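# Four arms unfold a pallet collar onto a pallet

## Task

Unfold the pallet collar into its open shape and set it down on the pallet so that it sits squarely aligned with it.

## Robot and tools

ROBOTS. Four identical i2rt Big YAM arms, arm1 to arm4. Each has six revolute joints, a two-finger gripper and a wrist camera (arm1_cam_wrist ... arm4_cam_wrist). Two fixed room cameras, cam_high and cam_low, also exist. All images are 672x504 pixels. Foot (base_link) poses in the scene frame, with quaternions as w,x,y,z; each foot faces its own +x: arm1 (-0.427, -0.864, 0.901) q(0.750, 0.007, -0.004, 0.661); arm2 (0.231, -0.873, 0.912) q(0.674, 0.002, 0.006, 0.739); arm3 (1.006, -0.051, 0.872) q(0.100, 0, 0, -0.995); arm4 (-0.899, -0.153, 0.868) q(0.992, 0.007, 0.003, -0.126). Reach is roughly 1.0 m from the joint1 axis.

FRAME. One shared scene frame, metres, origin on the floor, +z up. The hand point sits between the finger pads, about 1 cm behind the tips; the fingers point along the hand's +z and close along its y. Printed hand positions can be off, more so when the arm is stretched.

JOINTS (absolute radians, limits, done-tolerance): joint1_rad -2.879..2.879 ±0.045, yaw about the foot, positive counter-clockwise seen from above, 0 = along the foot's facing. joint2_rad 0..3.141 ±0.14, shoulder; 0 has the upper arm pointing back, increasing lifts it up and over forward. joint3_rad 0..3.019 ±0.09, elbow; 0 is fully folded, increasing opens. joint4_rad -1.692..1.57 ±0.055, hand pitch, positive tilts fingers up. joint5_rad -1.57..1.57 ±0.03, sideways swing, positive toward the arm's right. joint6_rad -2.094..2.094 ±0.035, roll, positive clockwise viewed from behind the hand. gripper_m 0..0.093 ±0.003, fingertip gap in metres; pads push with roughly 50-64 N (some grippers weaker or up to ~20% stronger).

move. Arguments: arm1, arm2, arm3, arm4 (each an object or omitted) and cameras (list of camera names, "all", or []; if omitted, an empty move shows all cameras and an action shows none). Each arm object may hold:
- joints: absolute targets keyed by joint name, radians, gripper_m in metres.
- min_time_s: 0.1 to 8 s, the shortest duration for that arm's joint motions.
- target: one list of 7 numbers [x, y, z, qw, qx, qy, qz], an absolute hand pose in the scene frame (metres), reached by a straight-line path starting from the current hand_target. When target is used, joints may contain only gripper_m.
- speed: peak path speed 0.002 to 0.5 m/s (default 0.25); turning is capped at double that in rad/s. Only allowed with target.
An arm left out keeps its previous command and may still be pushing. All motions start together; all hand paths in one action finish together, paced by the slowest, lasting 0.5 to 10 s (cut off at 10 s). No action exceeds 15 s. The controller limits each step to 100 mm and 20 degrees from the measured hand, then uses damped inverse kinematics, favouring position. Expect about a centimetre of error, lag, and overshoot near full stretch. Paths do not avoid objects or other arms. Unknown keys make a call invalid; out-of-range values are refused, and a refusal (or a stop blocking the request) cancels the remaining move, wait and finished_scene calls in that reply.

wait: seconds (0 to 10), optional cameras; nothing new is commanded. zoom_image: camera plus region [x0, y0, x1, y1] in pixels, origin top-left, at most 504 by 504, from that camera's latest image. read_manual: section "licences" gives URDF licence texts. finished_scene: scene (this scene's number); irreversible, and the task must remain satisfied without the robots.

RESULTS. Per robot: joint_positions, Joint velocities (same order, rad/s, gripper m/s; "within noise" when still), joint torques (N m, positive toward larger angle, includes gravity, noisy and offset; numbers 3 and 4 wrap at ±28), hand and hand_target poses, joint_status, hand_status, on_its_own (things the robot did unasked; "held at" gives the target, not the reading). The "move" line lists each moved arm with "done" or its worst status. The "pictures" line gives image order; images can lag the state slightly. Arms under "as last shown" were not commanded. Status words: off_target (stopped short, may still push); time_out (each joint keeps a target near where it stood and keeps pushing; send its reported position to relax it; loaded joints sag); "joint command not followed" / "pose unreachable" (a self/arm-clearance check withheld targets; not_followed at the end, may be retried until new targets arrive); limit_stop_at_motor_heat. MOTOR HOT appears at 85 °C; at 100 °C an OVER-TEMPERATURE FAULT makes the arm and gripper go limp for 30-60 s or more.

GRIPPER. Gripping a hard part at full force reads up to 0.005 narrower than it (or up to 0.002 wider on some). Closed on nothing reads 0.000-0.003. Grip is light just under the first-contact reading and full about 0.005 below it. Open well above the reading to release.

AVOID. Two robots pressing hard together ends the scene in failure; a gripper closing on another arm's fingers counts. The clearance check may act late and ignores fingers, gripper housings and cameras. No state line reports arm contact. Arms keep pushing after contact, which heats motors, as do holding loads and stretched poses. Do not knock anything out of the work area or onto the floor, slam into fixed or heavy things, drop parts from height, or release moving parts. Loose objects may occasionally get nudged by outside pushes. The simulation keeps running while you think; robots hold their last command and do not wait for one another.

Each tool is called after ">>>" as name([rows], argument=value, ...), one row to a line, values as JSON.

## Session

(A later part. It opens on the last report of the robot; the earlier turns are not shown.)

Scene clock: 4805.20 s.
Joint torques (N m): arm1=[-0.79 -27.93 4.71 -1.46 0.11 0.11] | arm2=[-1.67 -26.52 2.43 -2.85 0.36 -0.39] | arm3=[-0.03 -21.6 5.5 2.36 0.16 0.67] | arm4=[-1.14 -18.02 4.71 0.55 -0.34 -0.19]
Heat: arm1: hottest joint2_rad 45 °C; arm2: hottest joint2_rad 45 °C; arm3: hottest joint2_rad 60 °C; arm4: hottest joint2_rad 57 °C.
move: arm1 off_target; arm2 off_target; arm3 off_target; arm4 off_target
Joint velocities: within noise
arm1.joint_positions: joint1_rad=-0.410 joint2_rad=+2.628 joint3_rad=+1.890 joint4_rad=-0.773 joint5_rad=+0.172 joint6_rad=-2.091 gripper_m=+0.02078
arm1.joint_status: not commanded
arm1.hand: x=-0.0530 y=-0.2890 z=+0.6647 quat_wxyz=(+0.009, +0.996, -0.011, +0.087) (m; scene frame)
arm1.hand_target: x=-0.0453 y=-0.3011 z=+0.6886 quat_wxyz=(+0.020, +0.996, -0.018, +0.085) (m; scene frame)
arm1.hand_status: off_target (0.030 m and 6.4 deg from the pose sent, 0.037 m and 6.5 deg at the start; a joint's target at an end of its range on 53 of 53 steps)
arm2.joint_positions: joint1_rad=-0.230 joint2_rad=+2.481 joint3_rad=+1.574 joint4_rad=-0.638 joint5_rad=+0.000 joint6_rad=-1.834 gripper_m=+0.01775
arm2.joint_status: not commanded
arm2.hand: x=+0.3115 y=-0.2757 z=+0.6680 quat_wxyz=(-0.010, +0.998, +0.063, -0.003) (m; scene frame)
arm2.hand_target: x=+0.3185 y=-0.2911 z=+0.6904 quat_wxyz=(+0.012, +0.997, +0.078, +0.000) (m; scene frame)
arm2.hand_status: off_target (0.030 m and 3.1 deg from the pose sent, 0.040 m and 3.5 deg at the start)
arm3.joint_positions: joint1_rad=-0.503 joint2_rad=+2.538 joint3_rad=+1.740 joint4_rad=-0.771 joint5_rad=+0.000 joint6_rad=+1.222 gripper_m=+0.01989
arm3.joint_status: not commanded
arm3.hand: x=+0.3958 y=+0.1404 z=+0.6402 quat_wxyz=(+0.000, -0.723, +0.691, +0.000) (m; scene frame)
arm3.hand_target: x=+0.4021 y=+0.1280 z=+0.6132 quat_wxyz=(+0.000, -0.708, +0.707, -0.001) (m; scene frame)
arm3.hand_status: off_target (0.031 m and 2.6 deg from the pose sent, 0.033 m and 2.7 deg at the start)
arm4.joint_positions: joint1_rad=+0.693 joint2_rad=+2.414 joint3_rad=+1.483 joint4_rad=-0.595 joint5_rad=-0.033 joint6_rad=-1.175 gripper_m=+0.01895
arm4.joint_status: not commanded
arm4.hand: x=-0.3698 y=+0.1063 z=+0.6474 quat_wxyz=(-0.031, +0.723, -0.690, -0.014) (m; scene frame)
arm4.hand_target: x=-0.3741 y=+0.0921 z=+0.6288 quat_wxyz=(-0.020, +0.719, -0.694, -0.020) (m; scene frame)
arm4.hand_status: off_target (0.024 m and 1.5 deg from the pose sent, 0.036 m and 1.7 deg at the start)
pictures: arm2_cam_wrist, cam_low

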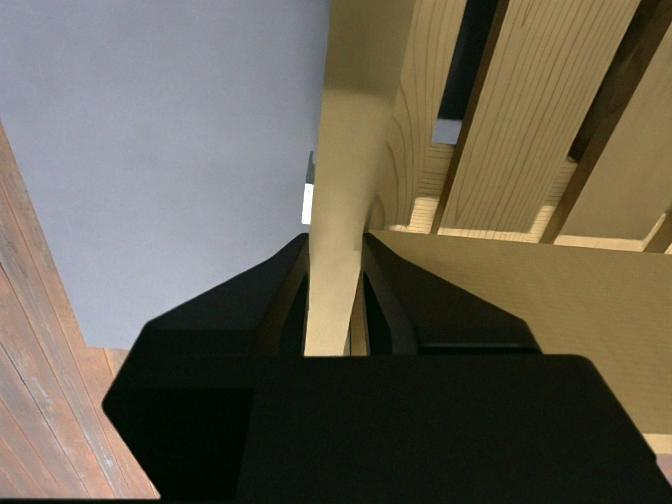

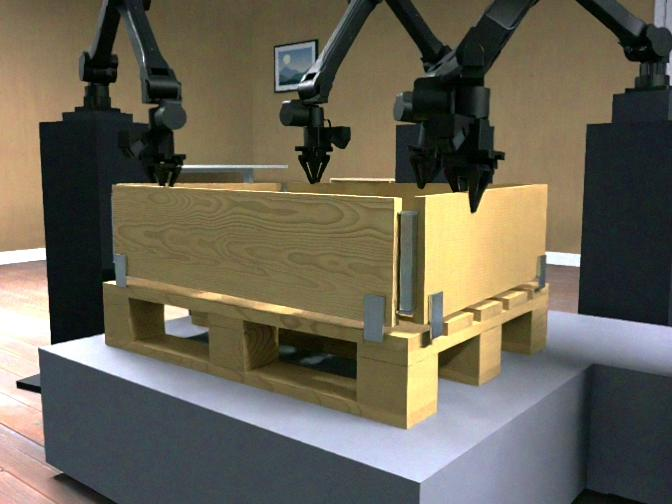

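>>> move(arm1={"target": [-0.0449, -0.302, 0.640, 0.008, 0.9962, 0.0436, 0.0763], "speed": 0.05}, arm2={"target": [0.3188, -0.290, 0.640, 0.012, 0.9968, 0.0785, 0.0], "speed": 0.05}, arm3={"target": [0.4021, 0.132, 0.606, 0, 0.7071, -0.7071, 0], "speed": 0.05}, arm4={"target": [-0.3734, 0.096, 0.620, -0.02, 0.7193, -0.6947, -0.02], "speed": 0.05}, cameras=["arm1_cam_wrist", "arm2_cam_wrist", "cam_low"])

>>> zoom_image(camera="cam_low", region=[350, 260, 450, 360])

>>> zoom_image(camera="cam_low", region=[500, 220, 570, 320])

>>> zoom_image(camera="cam_low", region=[95, 220, 195, 320])

>>> zoom_image(camera="arm2_cam_wrist", region=[260, 0, 460, 260])

Scene clock: 4846.37 s.
Joint torques (N m): arm1=[-0.85 -20.78 7.9 0.28 0 0.12] | arm2=[-1.9 -17.96 6.48 -0.39 0.32 -0.42] | arm3=[-0.03 -20.25 5.75 2.48 0.17 0.58] | arm4=[-0.56 -16.5 5.45 0.81 -0.32 -0.12]
Heat: arm1: hottest joint2_rad 49 °C; arm2: hottest joint2_rad 49 °C; arm3: hottest joint2_rad 59 °C; arm4: hottest joint2_rad 55 °C.
move: arm1 off_target; arm2 off_target; arm3 off_target; arm4 off_target
Joint velocities: within noise
arm1.joint_positions: joint1_rad=-0.410 joint2_rad=+2.631 joint3_rad=+1.890 joint4_rad=-0.760 joint5_rad=+0.174 joint6_rad=-2.091 gripper_m=+0.02078
arm1.joint_status: not commanded
arm1.hand: x=-0.0516 y=-0.2872 z=+0.6635 quat_wxyz=(+0.005, +0.996, -0.012, +0.091) (m; scene frame)
arm1.hand_target: x=-0.0462 y=-0.3023 z=+0.6408 quat_wxyz=(+0.019, +0.996, -0.019, +0.085) (m; scene frame)
arm1.hand_status: off_target (0.029 m and 6.6 deg from the pose sent, 0.029 m and 6.4 deg at the start; a joint's target at an end of its range on 53 of 53 steps)
arm2.joint_positions: joint1_rad=-0.230 joint2_rad=+2.485 joint3_rad=+1.574 joint4_rad=-0.632 joint5_rad=+0.001 joint6_rad=-1.834 gripper_m=+0.01775
arm2.joint_status: not commanded
arm2.hand: x=+0.3116 y=-0.2758 z=+0.6659 quat_wxyz=(-0.011, +0.998, +0.063, -0.003) (m; scene frame)
arm2.hand_target: x=+0.3183 y=-0.2908 z=+0.6412 quat_wxyz=(+0.012, +0.997, +0.078, +0.000) (m; scene frame)
arm2.hand_status: off_target (0.030 m and 3.2 deg from the pose sent, 0.032 m and 3.1 deg at the start)
arm3.joint_positions: joint1_rad=-0.503 joint2_rad=+2.538 joint3_rad=+1.740 joint4_rad=-0.770 joint5_rad=+0.000 joint6_rad=+1.222 gripper_m=+0.01989
arm3.joint_status: not commanded
arm3.hand: x=+0.3954 y=+0.1406 z=+0.6405 quat_wxyz=(-0.001, -0.723, +0.691, +0.001) (m; scene frame)
arm3.hand_target: x=+0.4038 y=+0.1317 z=+0.6078 quat_wxyz=(+0.000, -0.708, +0.707, -0.001) (m; scene frame)
arm3.hand_status: off_target (0.036 m and 2.6 deg from the pose sent, 0.036 m and 2.6 deg at the start)
arm4.joint_positions: joint1_rad=+0.693 joint2_rad=+2.415 joint3_rad=+1.483 joint4_rad=-0.594 joint5_rad=-0.033 joint6_rad=-1.175 gripper_m=+0.01895
arm4.joint_status: not commanded
arm4.hand: x=-0.3700 y=+0.1063 z=+0.6467 quat_wxyz=(-0.031, +0.723, -0.690, -0.014) (m; scene frame)
arm4.hand_target: x=-0.3746 y=+0.0957 z=+0.6211 quat_wxyz=(-0.020, +0.719, -0.694, -0.020) (m; scene frame)
arm4.hand_status: off_target (0.029 m and 1.5 deg from the pose sent, 0.029 m and 1.5 deg at the start)
pictures: arm1_cam_wrist, arm2_cam_wrist, cam_low

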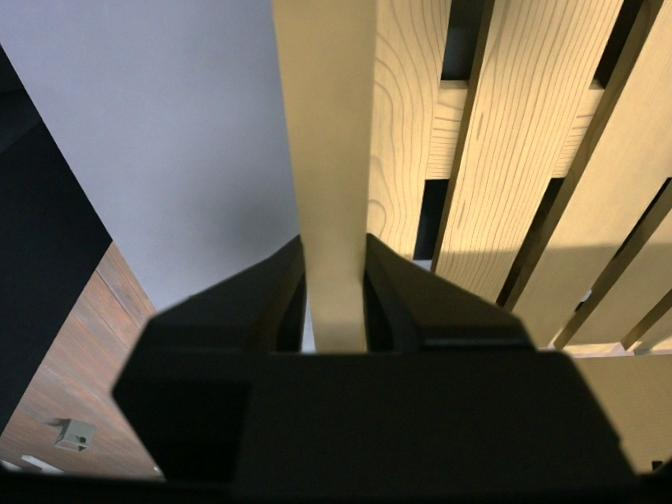

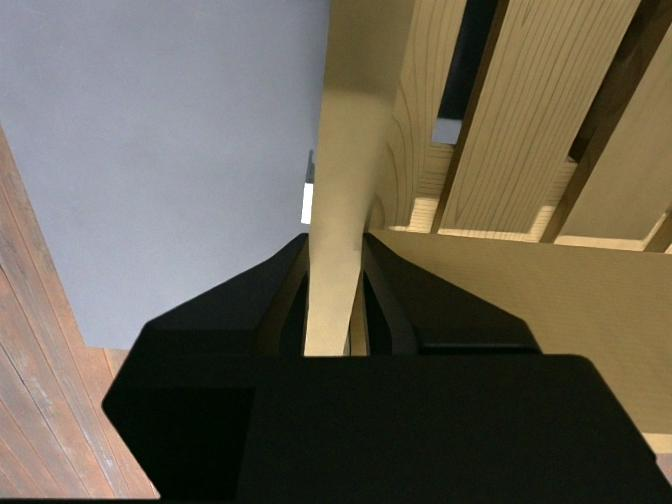

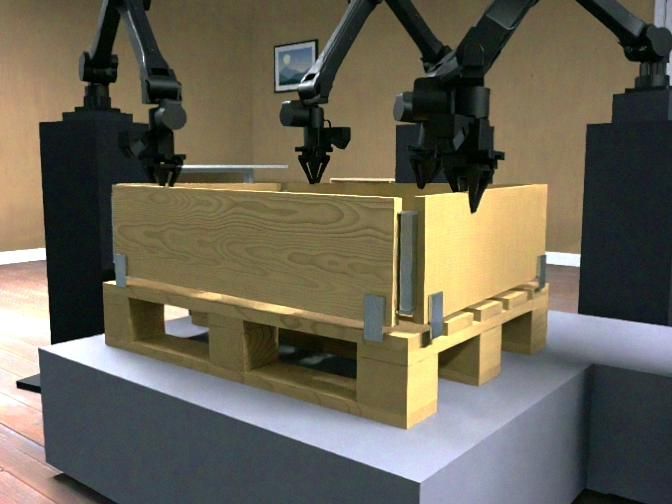

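Scaled by 5.040 from the camera's 672x504 image, which has a finer 960x720 frame.

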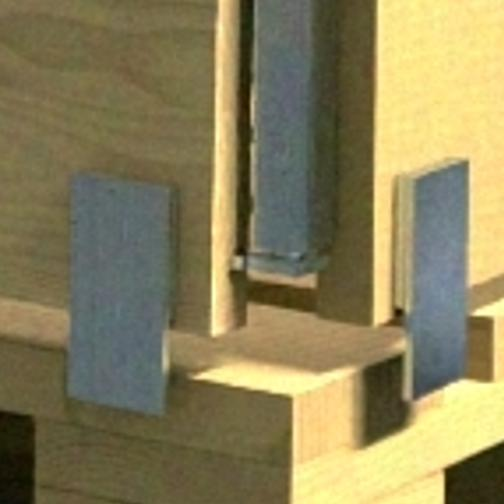

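Scaled by 5.040 from the camera's 672x504 image, which has a finer 960x720 frame.

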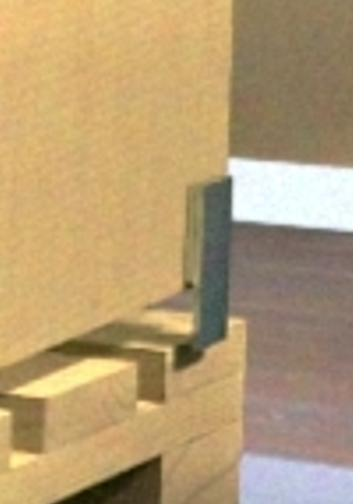

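Scaled by 5.040 from the camera's 672x504 image, which has a finer 960x720 frame.

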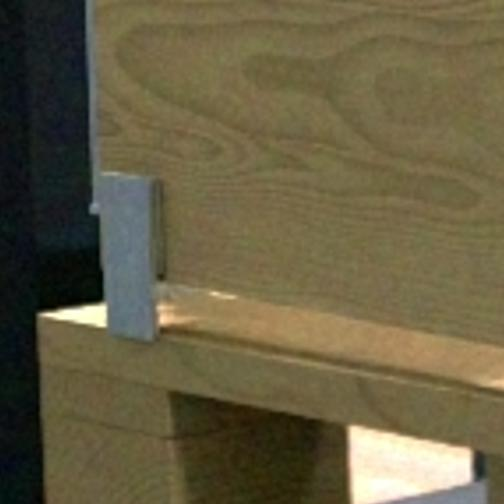

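Scaled by 1.938 from the camera's 672x504 image, which has a finer 960x720 frame.

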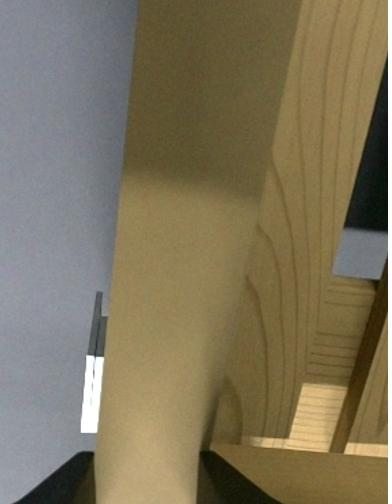

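>>> wait(seconds=0, cameras=["all"])

>>> zoom_image(camera="cam_high", region=[290, 155, 430, 295])

>>> zoom_image(camera="cam_high", region=[220, 210, 360, 360])

>>> zoom_image(camera="cam_low", region=[100, 160, 260, 200])

>>> zoom_image(camera="arm3_cam_wrist", region=[0, 340, 140, 504])

>>> zoom_image(camera="arm4_cam_wrist", region=[560, 320, 672, 450])

Scene clock: 4869.23 s.
Joint torques (N m): arm1=[-0.79 -20.78 7.91 0.29 0.01 0.12] | arm2=[-1.85 -17.67 6.43 -0.43 0.34 -0.4] | arm3=[0.03 -20.95 5.63 2.58 0.16 0.58] | arm4=[-0.67 -16.67 5.49 0.81 -0.32 -0.13]
Heat: arm1: hottest joint2_rad 47 °C; arm2: hottest joint2_rad 46 °C; arm3: hottest joint2_rad 58 °C; arm4: hottest joint2_rad 52 °C.
Joint velocities: within noise
arm1.joint_positions: joint1_rad=-0.410 joint2_rad=+2.631 joint3_rad=+1.890 joint4_rad=-0.760 joint5_rad=+0.174 joint6_rad=-2.091 gripper_m=+0.02078
arm1.joint_status: not commanded
arm1.hand: x=-0.0516 y=-0.2872 z=+0.6635 quat_wxyz=(+0.005, +0.996, -0.012, +0.091) (m; scene frame)
arm1.hand_target: x=-0.0462 y=-0.3023 z=+0.6408 quat_wxyz=(+0.019, +0.996, -0.019, +0.085) (m; scene frame)
arm1.hand_status: off_target (0.029 m and 6.6 deg from the pose sent, 0.029 m and 6.4 deg at the start; a joint's target at an end of its range on 53 of 53 steps)
arm2.joint_positions: joint1_rad=-0.230 joint2_rad=+2.485 joint3_rad=+1.574 joint4_rad=-0.632 joint5_rad=+0.001 joint6_rad=-1.834 gripper_m=+0.01775
arm2.joint_status: not commanded
arm2.hand: x=+0.3116 y=-0.2758 z=+0.6659 quat_wxyz=(-0.011, +0.998, +0.063, -0.003) (m; scene frame)
arm2.hand_target: x=+0.3183 y=-0.2908 z=+0.6412 quat_wxyz=(+0.012, +0.997, +0.078, +0.000) (m; scene frame)
arm2.hand_status: off_target (0.030 m and 3.2 deg from the pose sent, 0.032 m and 3.1 deg at the start)
arm3.joint_positions: joint1_rad=-0.503 joint2_rad=+2.538 joint3_rad=+1.740 joint4_rad=-0.770 joint5_rad=+0.000 joint6_rad=+1.222 gripper_m=+0.01989
arm3.joint_status: not commanded
arm3.hand: x=+0.3954 y=+0.1406 z=+0.6405 quat_wxyz=(-0.001, -0.723, +0.691, +0.001) (m; scene frame)
arm3.hand_target: x=+0.4038 y=+0.1317 z=+0.6078 quat_wxyz=(+0.000, -0.708, +0.707, -0.001) (m; scene frame)
arm3.hand_status: off_target (0.036 m and 2.6 deg from the pose sent, 0.036 m and 2.6 deg at the start)
arm4.joint_positions: joint1_rad=+0.693 joint2_rad=+2.415 joint3_rad=+1.483 joint4_rad=-0.594 joint5_rad=-0.033 joint6_rad=-1.175 gripper_m=+0.01895
arm4.joint_status: not commanded
arm4.hand: x=-0.3700 y=+0.1063 z=+0.6467 quat_wxyz=(-0.031, +0.723, -0.690, -0.014) (m; scene frame)
arm4.hand_target: x=-0.3746 y=+0.0957 z=+0.6211 quat_wxyz=(-0.020, +0.719, -0.694, -0.020) (m; scene frame)
arm4.hand_status: off_target (0.029 m and 1.5 deg from the pose sent, 0.029 m and 1.5 deg at the start)
pictures: arm1_cam_wrist, arm2_cam_wrist, arm3_cam_wrist, arm4_cam_wrist, cam_high, cam_low

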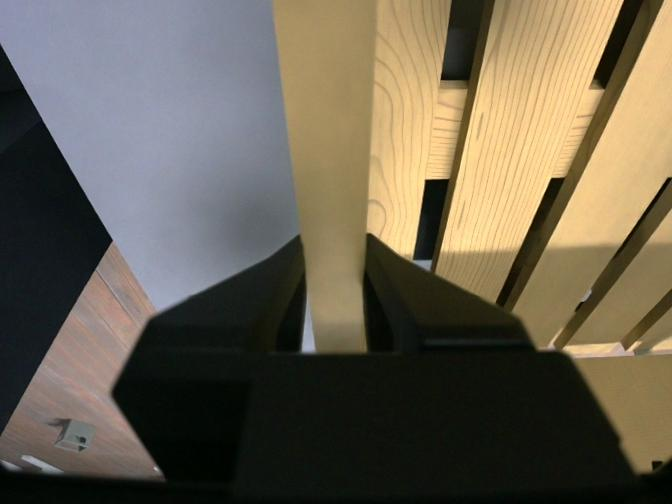

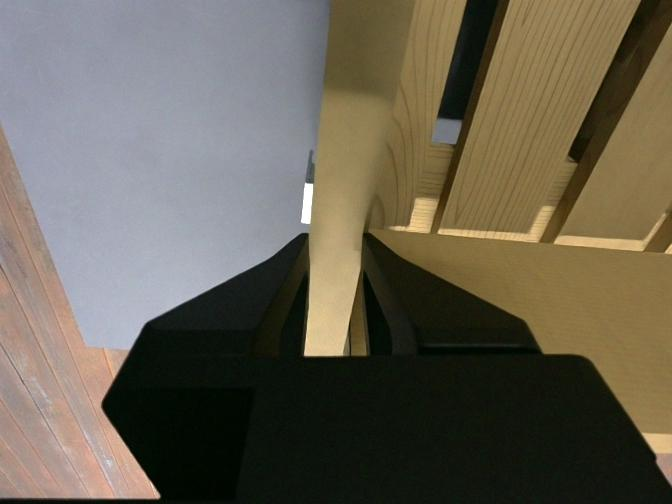

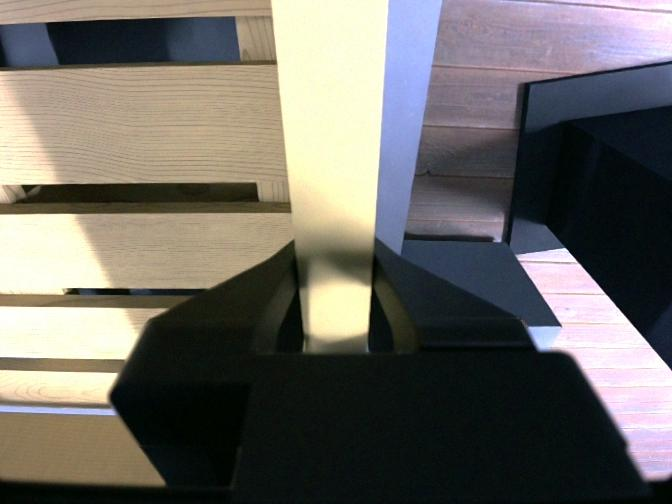

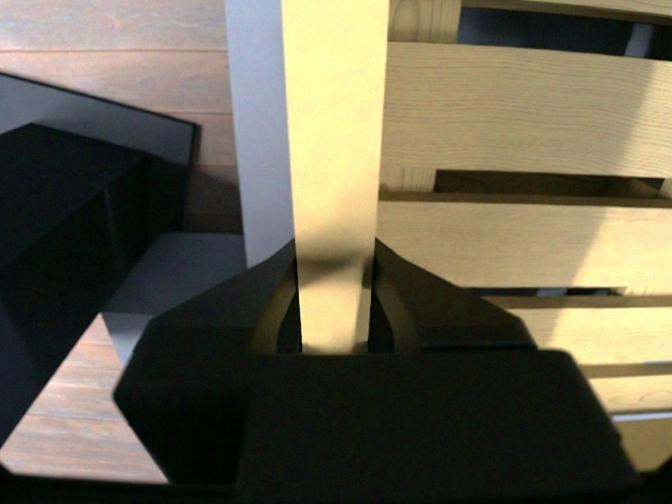

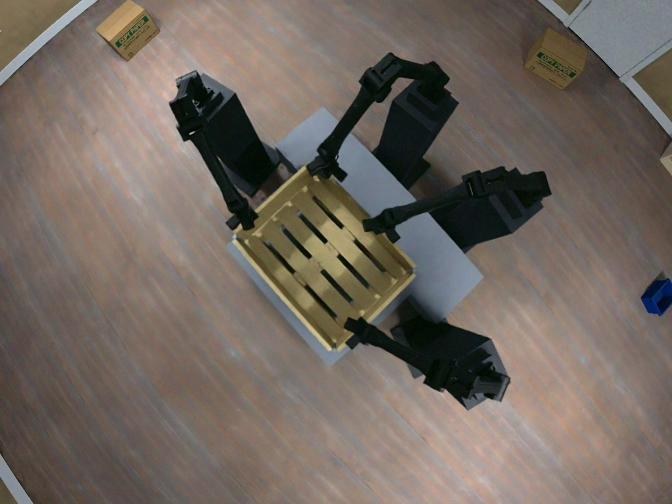

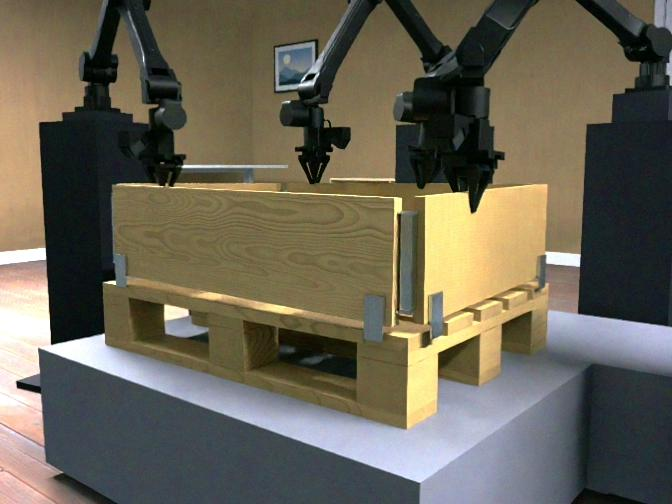

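Scaled by 3.600 from the camera's 672x504 image, which has a finer 960x720 frame.

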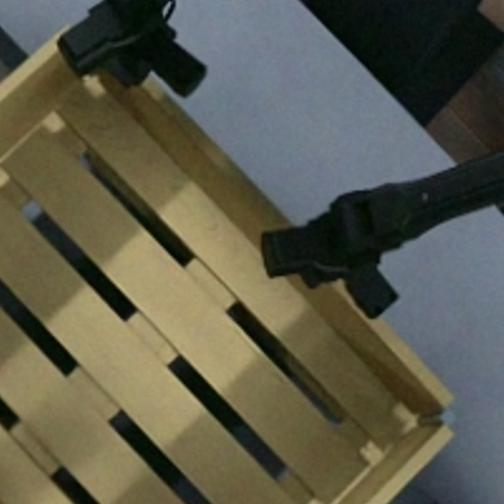

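Scaled by 3.360 from the camera's 672x504 image, which has a finer 960x720 frame.

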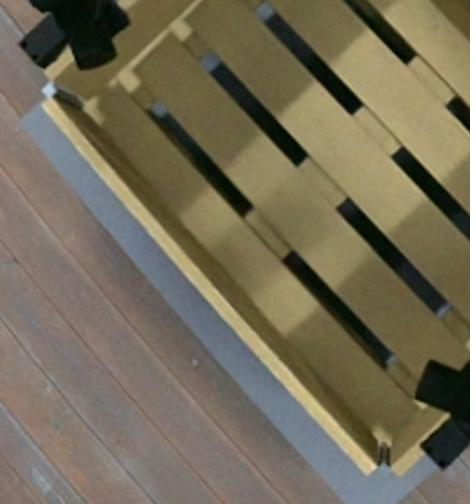

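Scaled by 3.150 from the camera's 672x504 image, which has a finer 960x720 frame.

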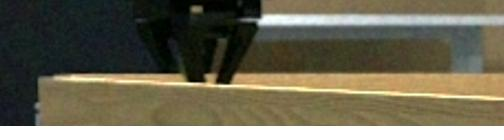

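Scaled by 3.073 from the camera's 672x504 image, which has a finer 960x720 frame.

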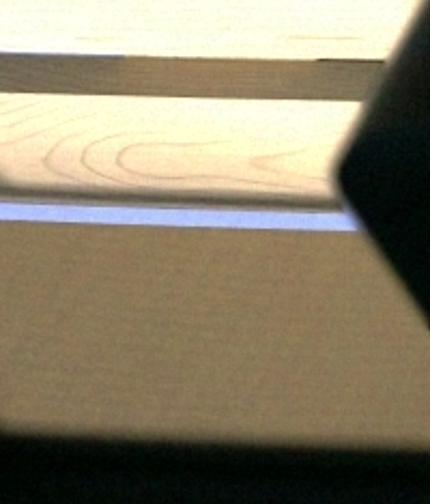

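Scaled by 3.877 from the camera's 672x504 image, which has a finer 960x720 frame.

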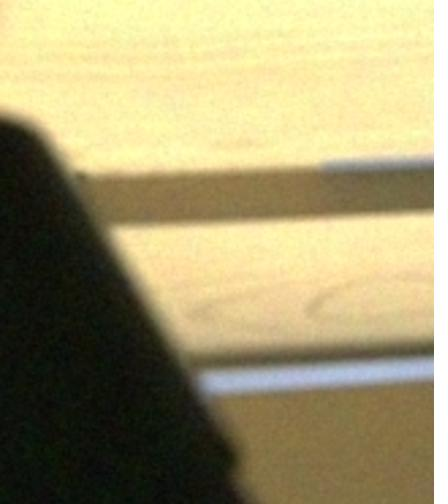

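>>> move(arm1={"target": [-0.0449, -0.302, 0.622, 0.008, 0.9962, 0.0436, 0.0763], "speed": 0.05}, arm2={"target": [0.3188, -0.290, 0.622, 0.012, 0.9968, 0.0785, 0.0], "speed": 0.05}, arm3={"target": [0.4021, 0.132, 0.600, 0, 0.7071, -0.7071, 0], "speed": 0.05}, arm4={"target": [-0.3734, 0.096, 0.614, -0.02, 0.7193, -0.6947, -0.02], "speed": 0.05}, cameras=["arm2_cam_wrist", "arm3_cam_wrist", "cam_low"])

>>> zoom_image(camera="arm3_cam_wrist", region=[0, 340, 140, 504])

>>> zoom_image(camera="arm2_cam_wrist", region=[260, 0, 460, 260])

Scene clock: 4899.70 s.
Joint torques (N m): arm1=[-0.79 -18.55 8.9 0.98 -0.1 0.12] | arm2=[-1.79 -15.38 7.08 0.5 0.27 -0.42] | arm3=[-0.26 -19.55 5.98 2.62 0.13 0.59] | arm4=[-0.67 -15.91 5.68 1.11 -0.34 -0.11]
Heat: arm1: hottest joint2_rad 46 °C; arm2: hottest joint2_rad 43 °C; arm3: hottest joint2_rad 58 °C; arm4: hottest joint2_rad 51 °C.
move: arm1 off_target; arm2 off_target; arm3 off_target; arm4 off_target
Joint velocities: within noise
arm1.joint_positions: joint1_rad=-0.410 joint2_rad=+2.633 joint3_rad=+1.890 joint4_rad=-0.757 joint5_rad=+0.176 joint6_rad=-2.091 gripper_m=+0.02078
arm1.joint_status: not commanded
arm1.hand: x=-0.0515 y=-0.2877 z=+0.6618 quat_wxyz=(+0.006, +0.996, -0.012, +0.092) (m; scene frame)
arm1.hand_target: x=-0.0472 y=-0.3037 z=+0.6241 quat_wxyz=(+0.019, +0.996, -0.019, +0.085) (m; scene frame)
arm1.hand_status: off_target (0.043 m and 6.6 deg from the pose sent, 0.045 m and 6.6 deg at the start; a joint's target at an end of its range on 54 of 54 steps)
arm2.joint_positions: joint1_rad=-0.230 joint2_rad=+2.490 joint3_rad=+1.578 joint4_rad=-0.629 joint5_rad=+0.002 joint6_rad=-1.834 gripper_m=+0.01775
arm2.joint_status: not commanded
arm2.hand: x=+0.3120 y=-0.2748 z=+0.6638 quat_wxyz=(-0.012, +0.998, +0.063, -0.002) (m; scene frame)
arm2.hand_target: x=+0.3180 y=-0.2924 z=+0.6247 quat_wxyz=(+0.012, +0.997, +0.078, -0.001) (m; scene frame)
arm2.hand_status: off_target (0.045 m and 3.3 deg from the pose sent, 0.047 m and 3.2 deg at the start)
arm3.joint_positions: joint1_rad=-0.503 joint2_rad=+2.538 joint3_rad=+1.737 joint4_rad=-0.767 joint5_rad=+0.000 joint6_rad=+1.222 gripper_m=+0.01989
arm3.joint_status: not commanded
arm3.hand: x=+0.3960 y=+0.1404 z=+0.6398 quat_wxyz=(-0.001, -0.723, +0.691, +0.001) (m; scene frame)
arm3.hand_target: x=+0.4046 y=+0.1315 z=+0.6023 quat_wxyz=(+0.000, -0.708, +0.707, -0.001) (m; scene frame)
arm3.hand_status: off_target (0.041 m and 2.6 deg from the pose sent, 0.042 m and 2.6 deg at the start)
arm4.joint_positions: joint1_rad=+0.693 joint2_rad=+2.415 joint3_rad=+1.483 joint4_rad=-0.594 joint5_rad=-0.033 joint6_rad=-1.175 gripper_m=+0.01895
arm4.joint_status: not commanded
arm4.hand: x=-0.3699 y=+0.1062 z=+0.6467 quat_wxyz=(-0.031, +0.723, -0.690, -0.014) (m; scene frame)
arm4.hand_target: x=-0.3752 y=+0.0956 z=+0.6156 quat_wxyz=(-0.020, +0.719, -0.694, -0.020) (m; scene frame)
arm4.hand_status: off_target (0.034 m and 1.6 deg from the pose sent, 0.035 m and 1.5 deg at the start)
pictures: arm2_cam_wrist, arm3_cam_wrist, cam_low

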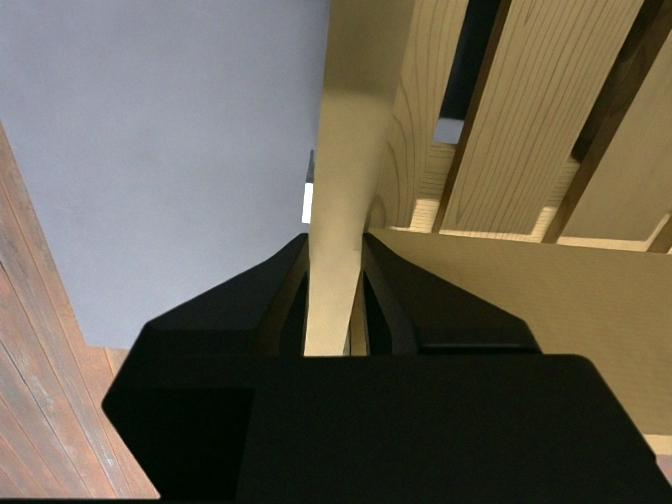

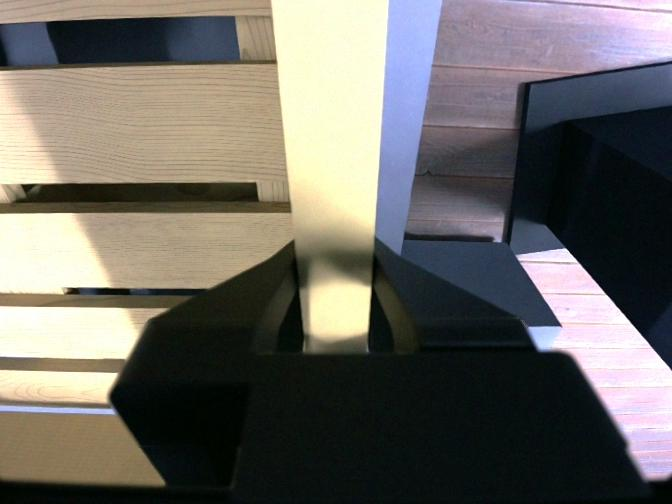

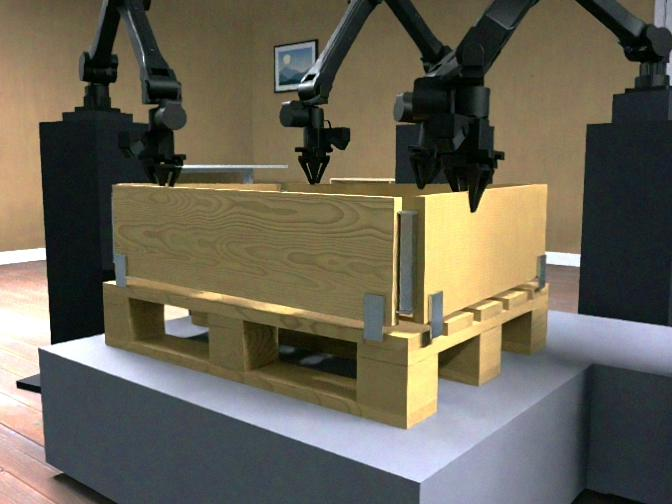

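Scaled by 3.073 from the camera's 672x504 image, which has a finer 960x720 frame.

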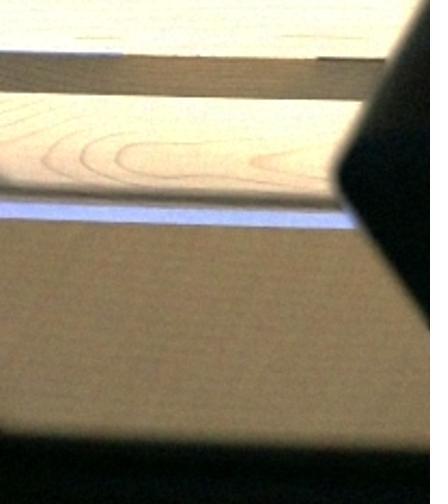

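Scaled by 1.938 from the camera's 672x504 image, which has a finer 960x720 frame.

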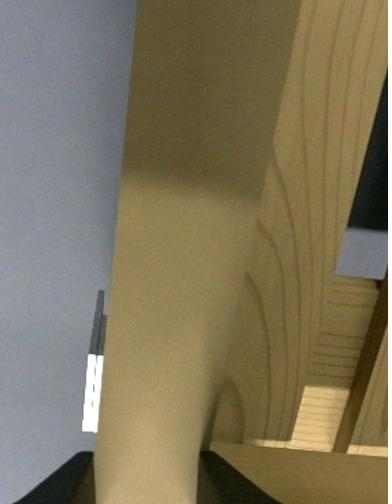

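>>> zoom_image(camera="cam_low", region=[95, 240, 155, 300])

>>> zoom_image(camera="cam_low", region=[510, 240, 560, 300])

>>> zoom_image(camera="cam_low", region=[350, 280, 450, 360])

Scaled by 8.400 from the camera's 672x504 image, which has a finer 960x720 frame.

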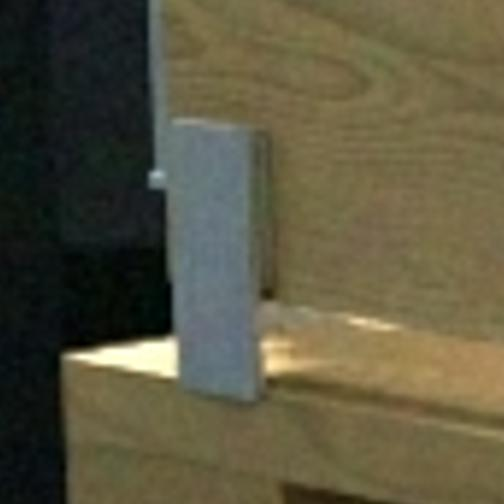

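Scaled by 8.400 from the camera's 672x504 image, which has a finer 960x720 frame.

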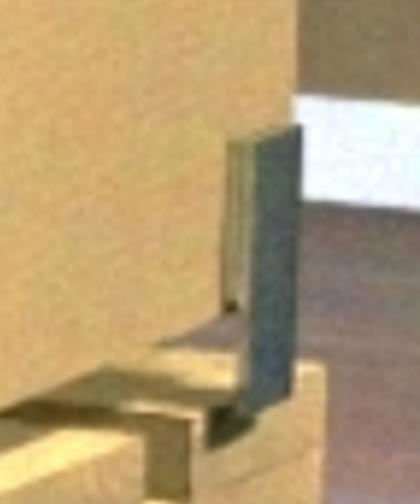

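Scaled by 5.040 from the camera's 672x504 image, which has a finer 960x720 frame.

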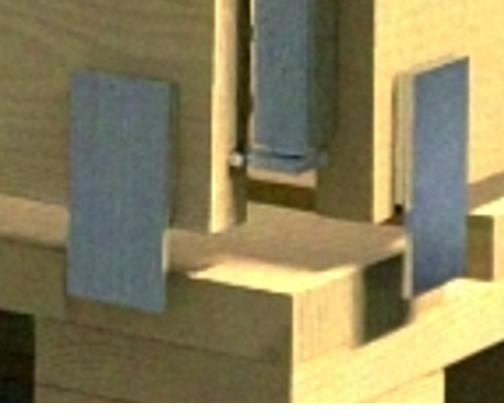

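>>> move(arm1={"target": [-0.0350, -0.302, 0.605, 0.008, 0.9962, 0.0436, 0.0763], "speed": 0.05}, arm2={"target": [0.3300, -0.290, 0.600, 0.012, 0.9968, 0.0785, 0.0], "speed": 0.05}, arm3={"target": [0.4150, 0.132, 0.595, 0, 0.7071, -0.7071, 0], "speed": 0.05}, arm4={"target": [-0.3550, 0.096, 0.610, -0.02, 0.7193, -0.6947, -0.02], "speed": 0.05}, cameras=["arm2_cam_wrist", "arm3_cam_wrist", "cam_low"])

>>> zoom_image(camera="arm3_cam_wrist", region=[0, 340, 140, 504])

>>> zoom_image(camera="cam_low", region=[95, 240, 155, 300])

>>> zoom_image(camera="cam_low", region=[510, 240, 560, 300])

>>> zoom_image(camera="cam_low", region=[350, 280, 450, 360])

Scene clock: 5094.97 s.
Joint torques (N m): arm1=[-1.44 -16.15 11.06 1.4 -0.1 0.12] | arm2=[-2.9 -12.81 8.2 1.37 0.17 -0.51] | arm3=[-0.56 -19.43 5.15 2.62 0 0.53] | arm4=[-0.97 -13.51 8.66 1.35 -0.09 -0.2]
Heat: arm1: hottest joint2_rad 42 °C; arm2: hottest joint2_rad 40 °C; arm3: hottest joint2_rad 55 °C; arm4: hottest joint2_rad 48 °C.
move: arm1 off_target; arm2 off_target; arm3 off_target; arm4 off_target
Joint velocities: within noise
arm1.joint_positions: joint1_rad=-0.413 joint2_rad=+2.642 joint3_rad=+1.896 joint4_rad=-0.759 joint5_rad=+0.179 joint6_rad=-2.091 gripper_m=+0.02078
arm1.joint_status: not commanded
arm1.hand: x=-0.0494 y=-0.2895 z=+0.6581 quat_wxyz=(+0.008, +0.996, -0.013, +0.092) (m; scene frame)
arm1.hand_target: x=-0.0390 y=-0.3061 z=+0.6087 quat_wxyz=(+0.019, +0.996, -0.025, +0.087) (m; scene frame)
arm1.hand_status: off_target (0.056 m and 6.8 deg from the pose sent, 0.061 m and 6.6 deg at the start; a joint's target at an end of its range on 54 of 54 steps)
arm2.joint_positions: joint1_rad=-0.233 joint2_rad=+2.506 joint3_rad=+1.585 joint4_rad=-0.629 joint5_rad=+0.006 joint6_rad=-1.838 gripper_m=+0.01775
arm2.joint_status: not commanded
arm2.hand: x=+0.3141 y=-0.2772 z=+0.6563 quat_wxyz=(-0.007, +0.998, +0.063, -0.001) (m; scene frame)
arm2.hand_target: x=+0.3281 y=-0.2953 z=+0.6046 quat_wxyz=(+0.012, +0.997, +0.078, -0.001) (m; scene frame)
arm2.hand_status: off_target (0.060 m and 2.8 deg from the pose sent, 0.068 m and 3.3 deg at the start)
arm3.joint_positions: joint1_rad=-0.503 joint2_rad=+2.527 joint3_rad=+1.702 joint4_rad=-0.724 joint5_rad=+0.004 joint6_rad=+1.224 gripper_m=+0.01989
arm3.joint_status: not commanded
arm3.hand: x=+0.4001 y=+0.1399 z=+0.6373 quat_wxyz=(-0.003, -0.722, +0.692, +0.011) (m; scene frame)
arm3.hand_target: x=+0.4173 y=+0.1315 z=+0.5976 quat_wxyz=(+0.001, -0.707, +0.707, -0.001) (m; scene frame)
arm3.hand_status: off_target (0.046 m and 2.8 deg from the pose sent, 0.049 m and 2.6 deg at the start)
arm4.joint_positions: joint1_rad=+0.686 joint2_rad=+2.415 joint3_rad=+1.503 joint4_rad=-0.634 joint5_rad=-0.039 joint6_rad=-1.182 gripper_m=+0.01895
arm4.joint_status: not commanded
arm4.hand: x=-0.3674 y=+0.1035 z=+0.6511 quat_wxyz=(-0.022, +0.723, -0.691, -0.020) (m; scene frame)
arm4.hand_target: x=-0.3587 y=+0.0946 z=+0.6125 quat_wxyz=(-0.020, +0.719, -0.694, -0.020) (m; scene frame)
arm4.hand_status: off_target (0.044 m and 0.7 deg from the pose sent, 0.041 m and 1.5 deg at the start)
pictures: arm2_cam_wrist, arm3_cam_wrist, cam_low

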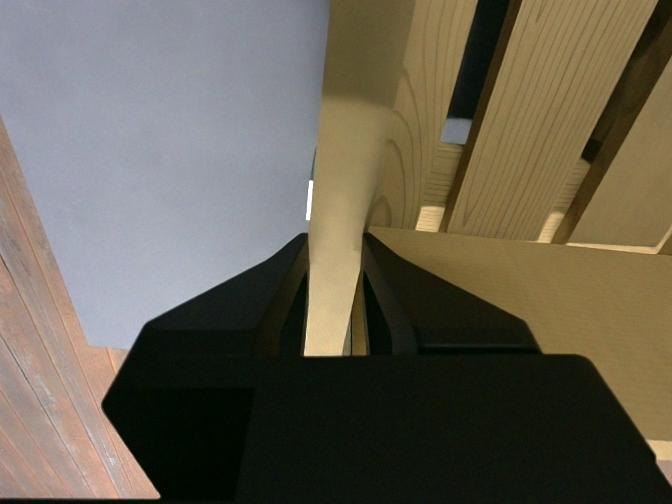

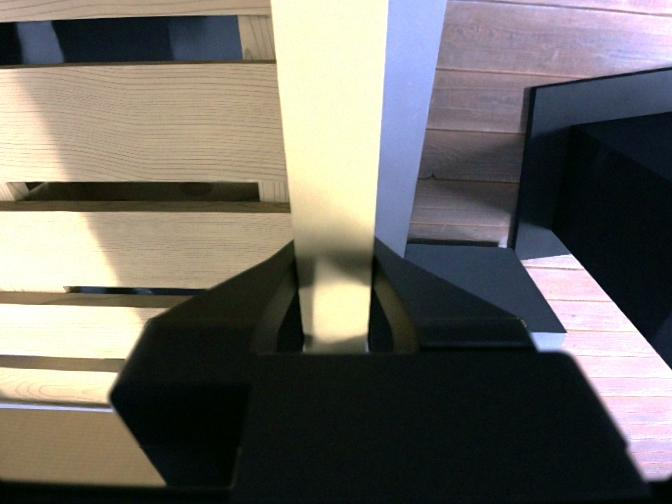

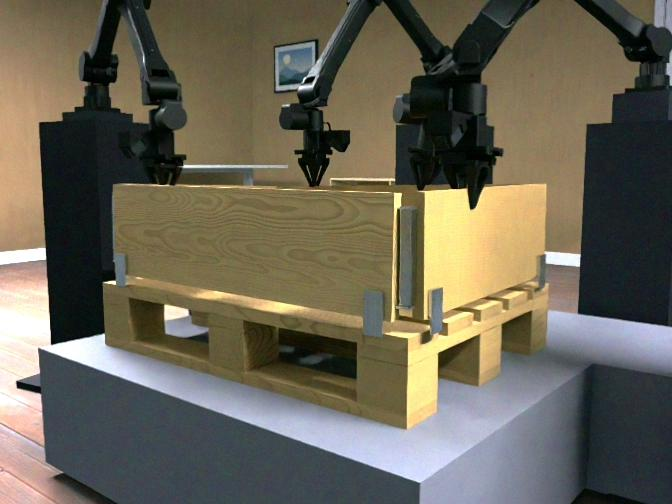

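Scaled by 3.073 from the camera's 672x504 image, which has a finer 960x720 frame.

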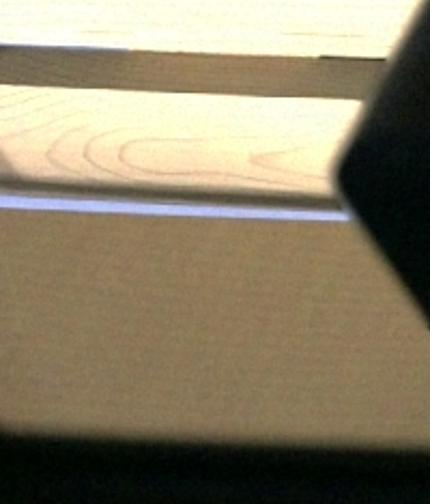

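Scaled by 8.400 from the camera's 672x504 image, which has a finer 960x720 frame.

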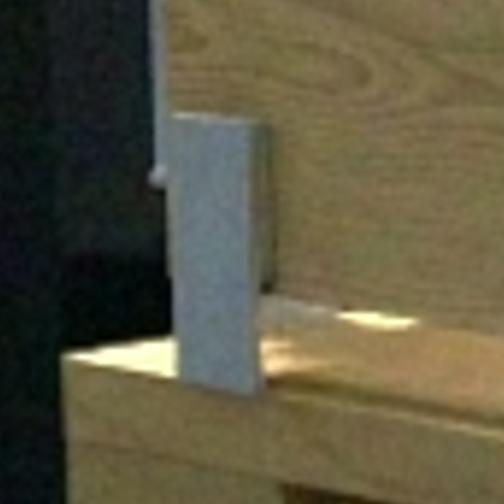

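Scaled by 8.400 from the camera's 672x504 image, which has a finer 960x720 frame.

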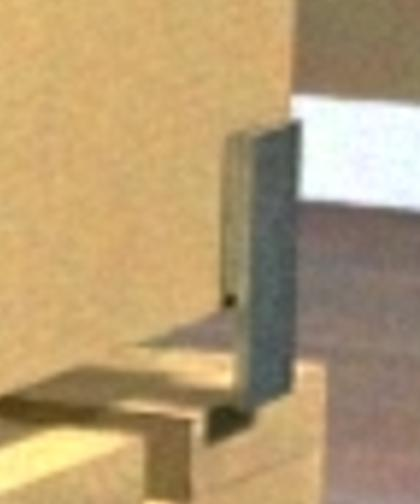

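Scaled by 5.040 from the camera's 672x504 image, which has a finer 960x720 frame.

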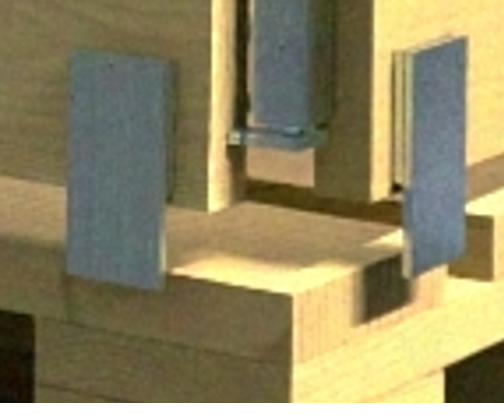

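>>> zoom_image(camera="arm3_cam_wrist", region=[340, 0, 480, 120])

>>> zoom_image(camera="arm2_cam_wrist", region=[260, 0, 460, 260])

Scaled by 3.600 from the camera's 672x504 image, which has a finer 960x720 frame.

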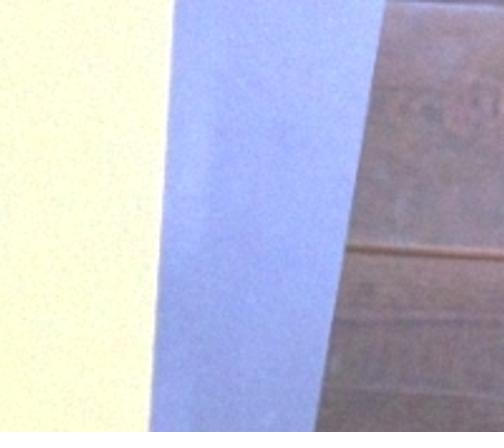

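Scaled by 1.938 from the camera's 672x504 image, which has a finer 960x720 frame.

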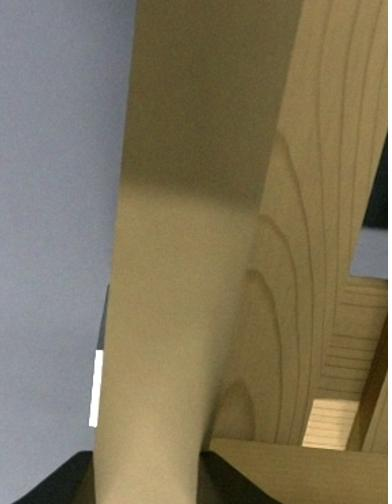

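>>> move(arm1={"target": [-0.0494, -0.2895, 0.652, 0.008, 0.9958, -0.013, 0.092], "speed": 0.05}, arm2={"target": [0.3141, -0.2772, 0.652, -0.007, 0.998, 0.063, -0.001], "speed": 0.05}, arm3={"target": [0.4001, 0.1399, 0.620, 0, 0.7071, -0.7071, 0], "speed": 0.05}, arm4={"target": [-0.3674, 0.1035, 0.630, -0.02, 0.7193, -0.6947, -0.02], "speed": 0.05}, cameras=[])

>>> move(arm1={"joints": {"gripper_m": 0.045}}, arm2={"joints": {"gripper_m": 0.045}}, cameras=["arm1_cam_wrist", "arm2_cam_wrist", "cam_low"])

Scene clock: 5201.37 s.
Joint torques (N m): arm1=[0.44 -22.77 7.5 0.64 -0.16 0.12] | arm2=[-1.38 -21.07 5.78 0.18 -0.04 -0.18] | arm3=[-1.2 -20.84 8.57 0.34 -0.01 0.46] | arm4=[0.5 -17.49 6.05 1.03 -0.06 0.03]
Heat: arm1: hottest joint2_rad 43 °C; arm2: hottest joint2_rad 38 °C; arm3: hottest joint2_rad 52 °C; arm4: hottest joint2_rad 47 °C.
move: arm1 done; arm2 done; arm3 off_target; arm4 off_target
Joint velocities: within noise
arm1.joint_positions: joint1_rad=-0.413 joint2_rad=+2.638 joint3_rad=+1.896 joint4_rad=-0.762 joint5_rad=+0.178 joint6_rad=-2.091 gripper_m=+0.02078
arm1.joint_status: not commanded
arm1.hand: x=-0.0492 y=-0.2891 z=+0.6603 quat_wxyz=(+0.008, +0.996, -0.013, +0.092) (m; scene frame)
arm1.hand_target: x=-0.0495 y=-0.2896 z=+0.6522 quat_wxyz=(+0.008, +0.996, -0.013, +0.092) (m; scene frame)
arm1.hand_status: done (0.008 m and 0.1 deg from the pose sent, 0.006 m and 0.1 deg at the start)
arm2.joint_positions: joint1_rad=-0.233 joint2_rad=+2.501 joint3_rad=+1.585 joint4_rad=-0.633 joint5_rad=+0.002 joint6_rad=-1.821 gripper_m=+0.01775
arm2.joint_status: not commanded
arm2.hand: x=+0.3135 y=-0.2761 z=+0.6592 quat_wxyz=(-0.008, +0.998, +0.055, -0.003) (m; scene frame)
arm2.hand_target: x=+0.3140 y=-0.2772 z=+0.6522 quat_wxyz=(-0.007, +0.998, +0.063, -0.001) (m; scene frame)
arm2.hand_status: done (0.007 m and 1.0 deg from the pose sent, 0.004 m and 0.0 deg at the start)
arm3.joint_positions: joint1_rad=-0.503 joint2_rad=+2.526 joint3_rad=+1.708 joint4_rad=-0.735 joint5_rad=+0.005 joint6_rad=+1.224 gripper_m=+0.01989
arm3.joint_status: not commanded
arm3.hand: x=+0.3990 y=+0.1404 z=+0.6396 quat_wxyz=(-0.002, -0.722, +0.692, +0.009) (m; scene frame)
arm3.hand_target: x=+0.4007 y=+0.1398 z=+0.6206 quat_wxyz=(+0.000, -0.707, +0.707, +0.001) (m; scene frame)
arm3.hand_status: off_target (0.020 m and 2.7 deg from the pose sent, 0.017 m and 2.8 deg at the start)
arm4.joint_positions: joint1_rad=+0.686 joint2_rad=+2.415 joint3_rad=+1.503 joint4_rad=-0.634 joint5_rad=-0.039 joint6_rad=-1.182 gripper_m=+0.01895
arm4.joint_status: not commanded
arm4.hand: x=-0.3673 y=+0.1035 z=+0.6514 quat_wxyz=(-0.022, +0.723, -0.691, -0.020) (m; scene frame)
arm4.hand_target: x=-0.3682 y=+0.1030 z=+0.6307 quat_wxyz=(-0.020, +0.719, -0.694, -0.020) (m; scene frame)
arm4.hand_status: off_target (0.021 m and 0.7 deg from the pose sent, 0.021 m and 0.7 deg at the start)
pictures: none
No camera images: "cameras" was empty.

Scene clock: 5201.97 s.
Joint torques (N m): arm1=[0.44 -22.59 7.47 0.54 -0.15 0.12] | arm2=[-1.26 -20.72 5.63 0.16 -0.14 -0.13] | arm3=[-0.97 -21.13 8.12 0.32 0.06 0.47] | arm4=[0.15 -17.96 5.94 0.79 -0.1 0.03]
Heat: arm1: hottest joint2_rad 43 °C; arm2: hottest joint2_rad 38 °C; arm3: hottest joint2_rad 52 °C; arm4: hottest joint2_rad 47 °C.
move: arm1 done; arm2 done
Joint velocities: within noise
arm1.joint_positions: joint1_rad=-0.413 joint2_rad=+2.639 joint3_rad=+1.896 joint4_rad=-0.759 joint5_rad=+0.178 joint6_rad=-2.091 gripper_m=+0.04482
arm1.joint_status: all done
arm1.hand: x=-0.0489 y=-0.2887 z=+0.6601 quat_wxyz=(+0.007, +0.996, -0.014, +0.092) (m; scene frame)
arm1.hand_target: x=-0.0495 y=-0.2896 z=+0.6520 quat_wxyz=(+0.008, +0.996, -0.013, +0.092) (m; scene frame)
arm1.hand_status: not commanded
arm2.joint_positions: joint1_rad=-0.233 joint2_rad=+2.505 joint3_rad=+1.585 joint4_rad=-0.631 joint5_rad=+0.005 joint6_rad=-1.827 gripper_m=+0.04479
arm2.joint_status: all done
arm2.hand: x=+0.3138 y=-0.2772 z=+0.6570 quat_wxyz=(-0.007, +0.998, +0.058, -0.002) (m; scene frame)
arm2.hand_target: x=+0.3140 y=-0.2773 z=+0.6521 quat_wxyz=(-0.007, +0.998, +0.063, -0.001) (m; scene frame)
arm2.hand_status: not commanded
arm3.joint_positions: joint1_rad=-0.503 joint2_rad=+2.526 joint3_rad=+1.712 joint4_rad=-0.737 joint5_rad=+0.004 joint6_rad=+1.224 gripper_m=+0.01989
arm3.joint_status: not commanded
arm3.hand: x=+0.3974 y=+0.1407 z=+0.6406 quat_wxyz=(-0.003, -0.722, +0.692, +0.010) (m; scene frame)
arm3.hand_target: x=+0.4008 y=+0.1397 z=+0.6206 quat_wxyz=(+0.000, -0.707, +0.707, +0.001) (m; scene frame)
arm3.hand_status: not commanded
arm4.joint_positions: joint1_rad=+0.690 joint2_rad=+2.420 joint3_rad=+1.503 joint4_rad=-0.626 joint5_rad=-0.038 joint6_rad=-1.181 gripper_m=+0.01895
arm4.joint_status: not commanded
arm4.hand: x=-0.3683 y=+0.1054 z=+0.6482 quat_wxyz=(-0.023, +0.724, -0.689, -0.019) (m; scene frame)
arm4.hand_target: x=-0.3683 y=+0.1032 z=+0.6306 quat_wxyz=(-0.020, +0.719, -0.694, -0.020) (m; scene frame)
arm4.hand_status: not commanded
pictures: arm1_cam_wrist, arm2_cam_wrist, cam_low

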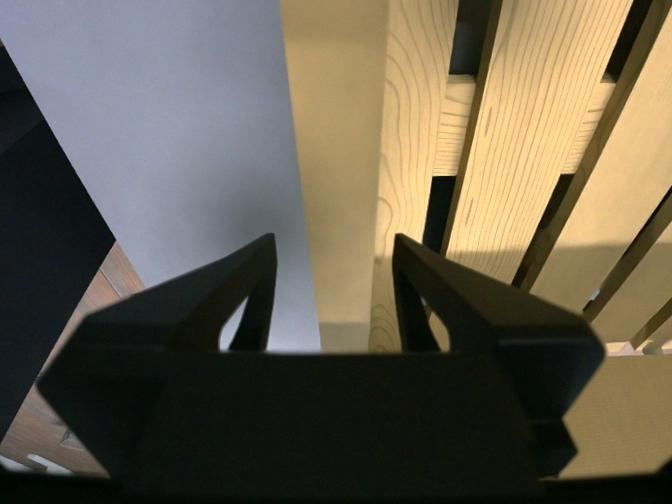

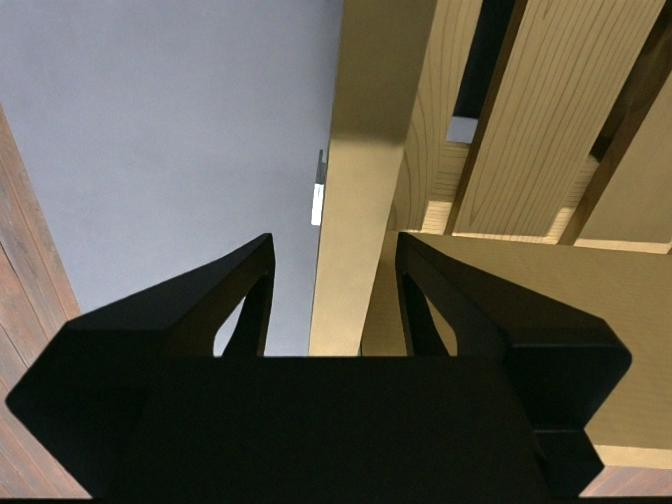

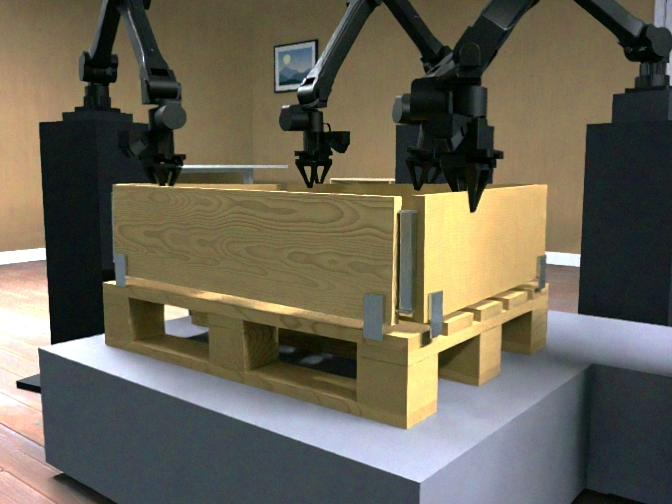

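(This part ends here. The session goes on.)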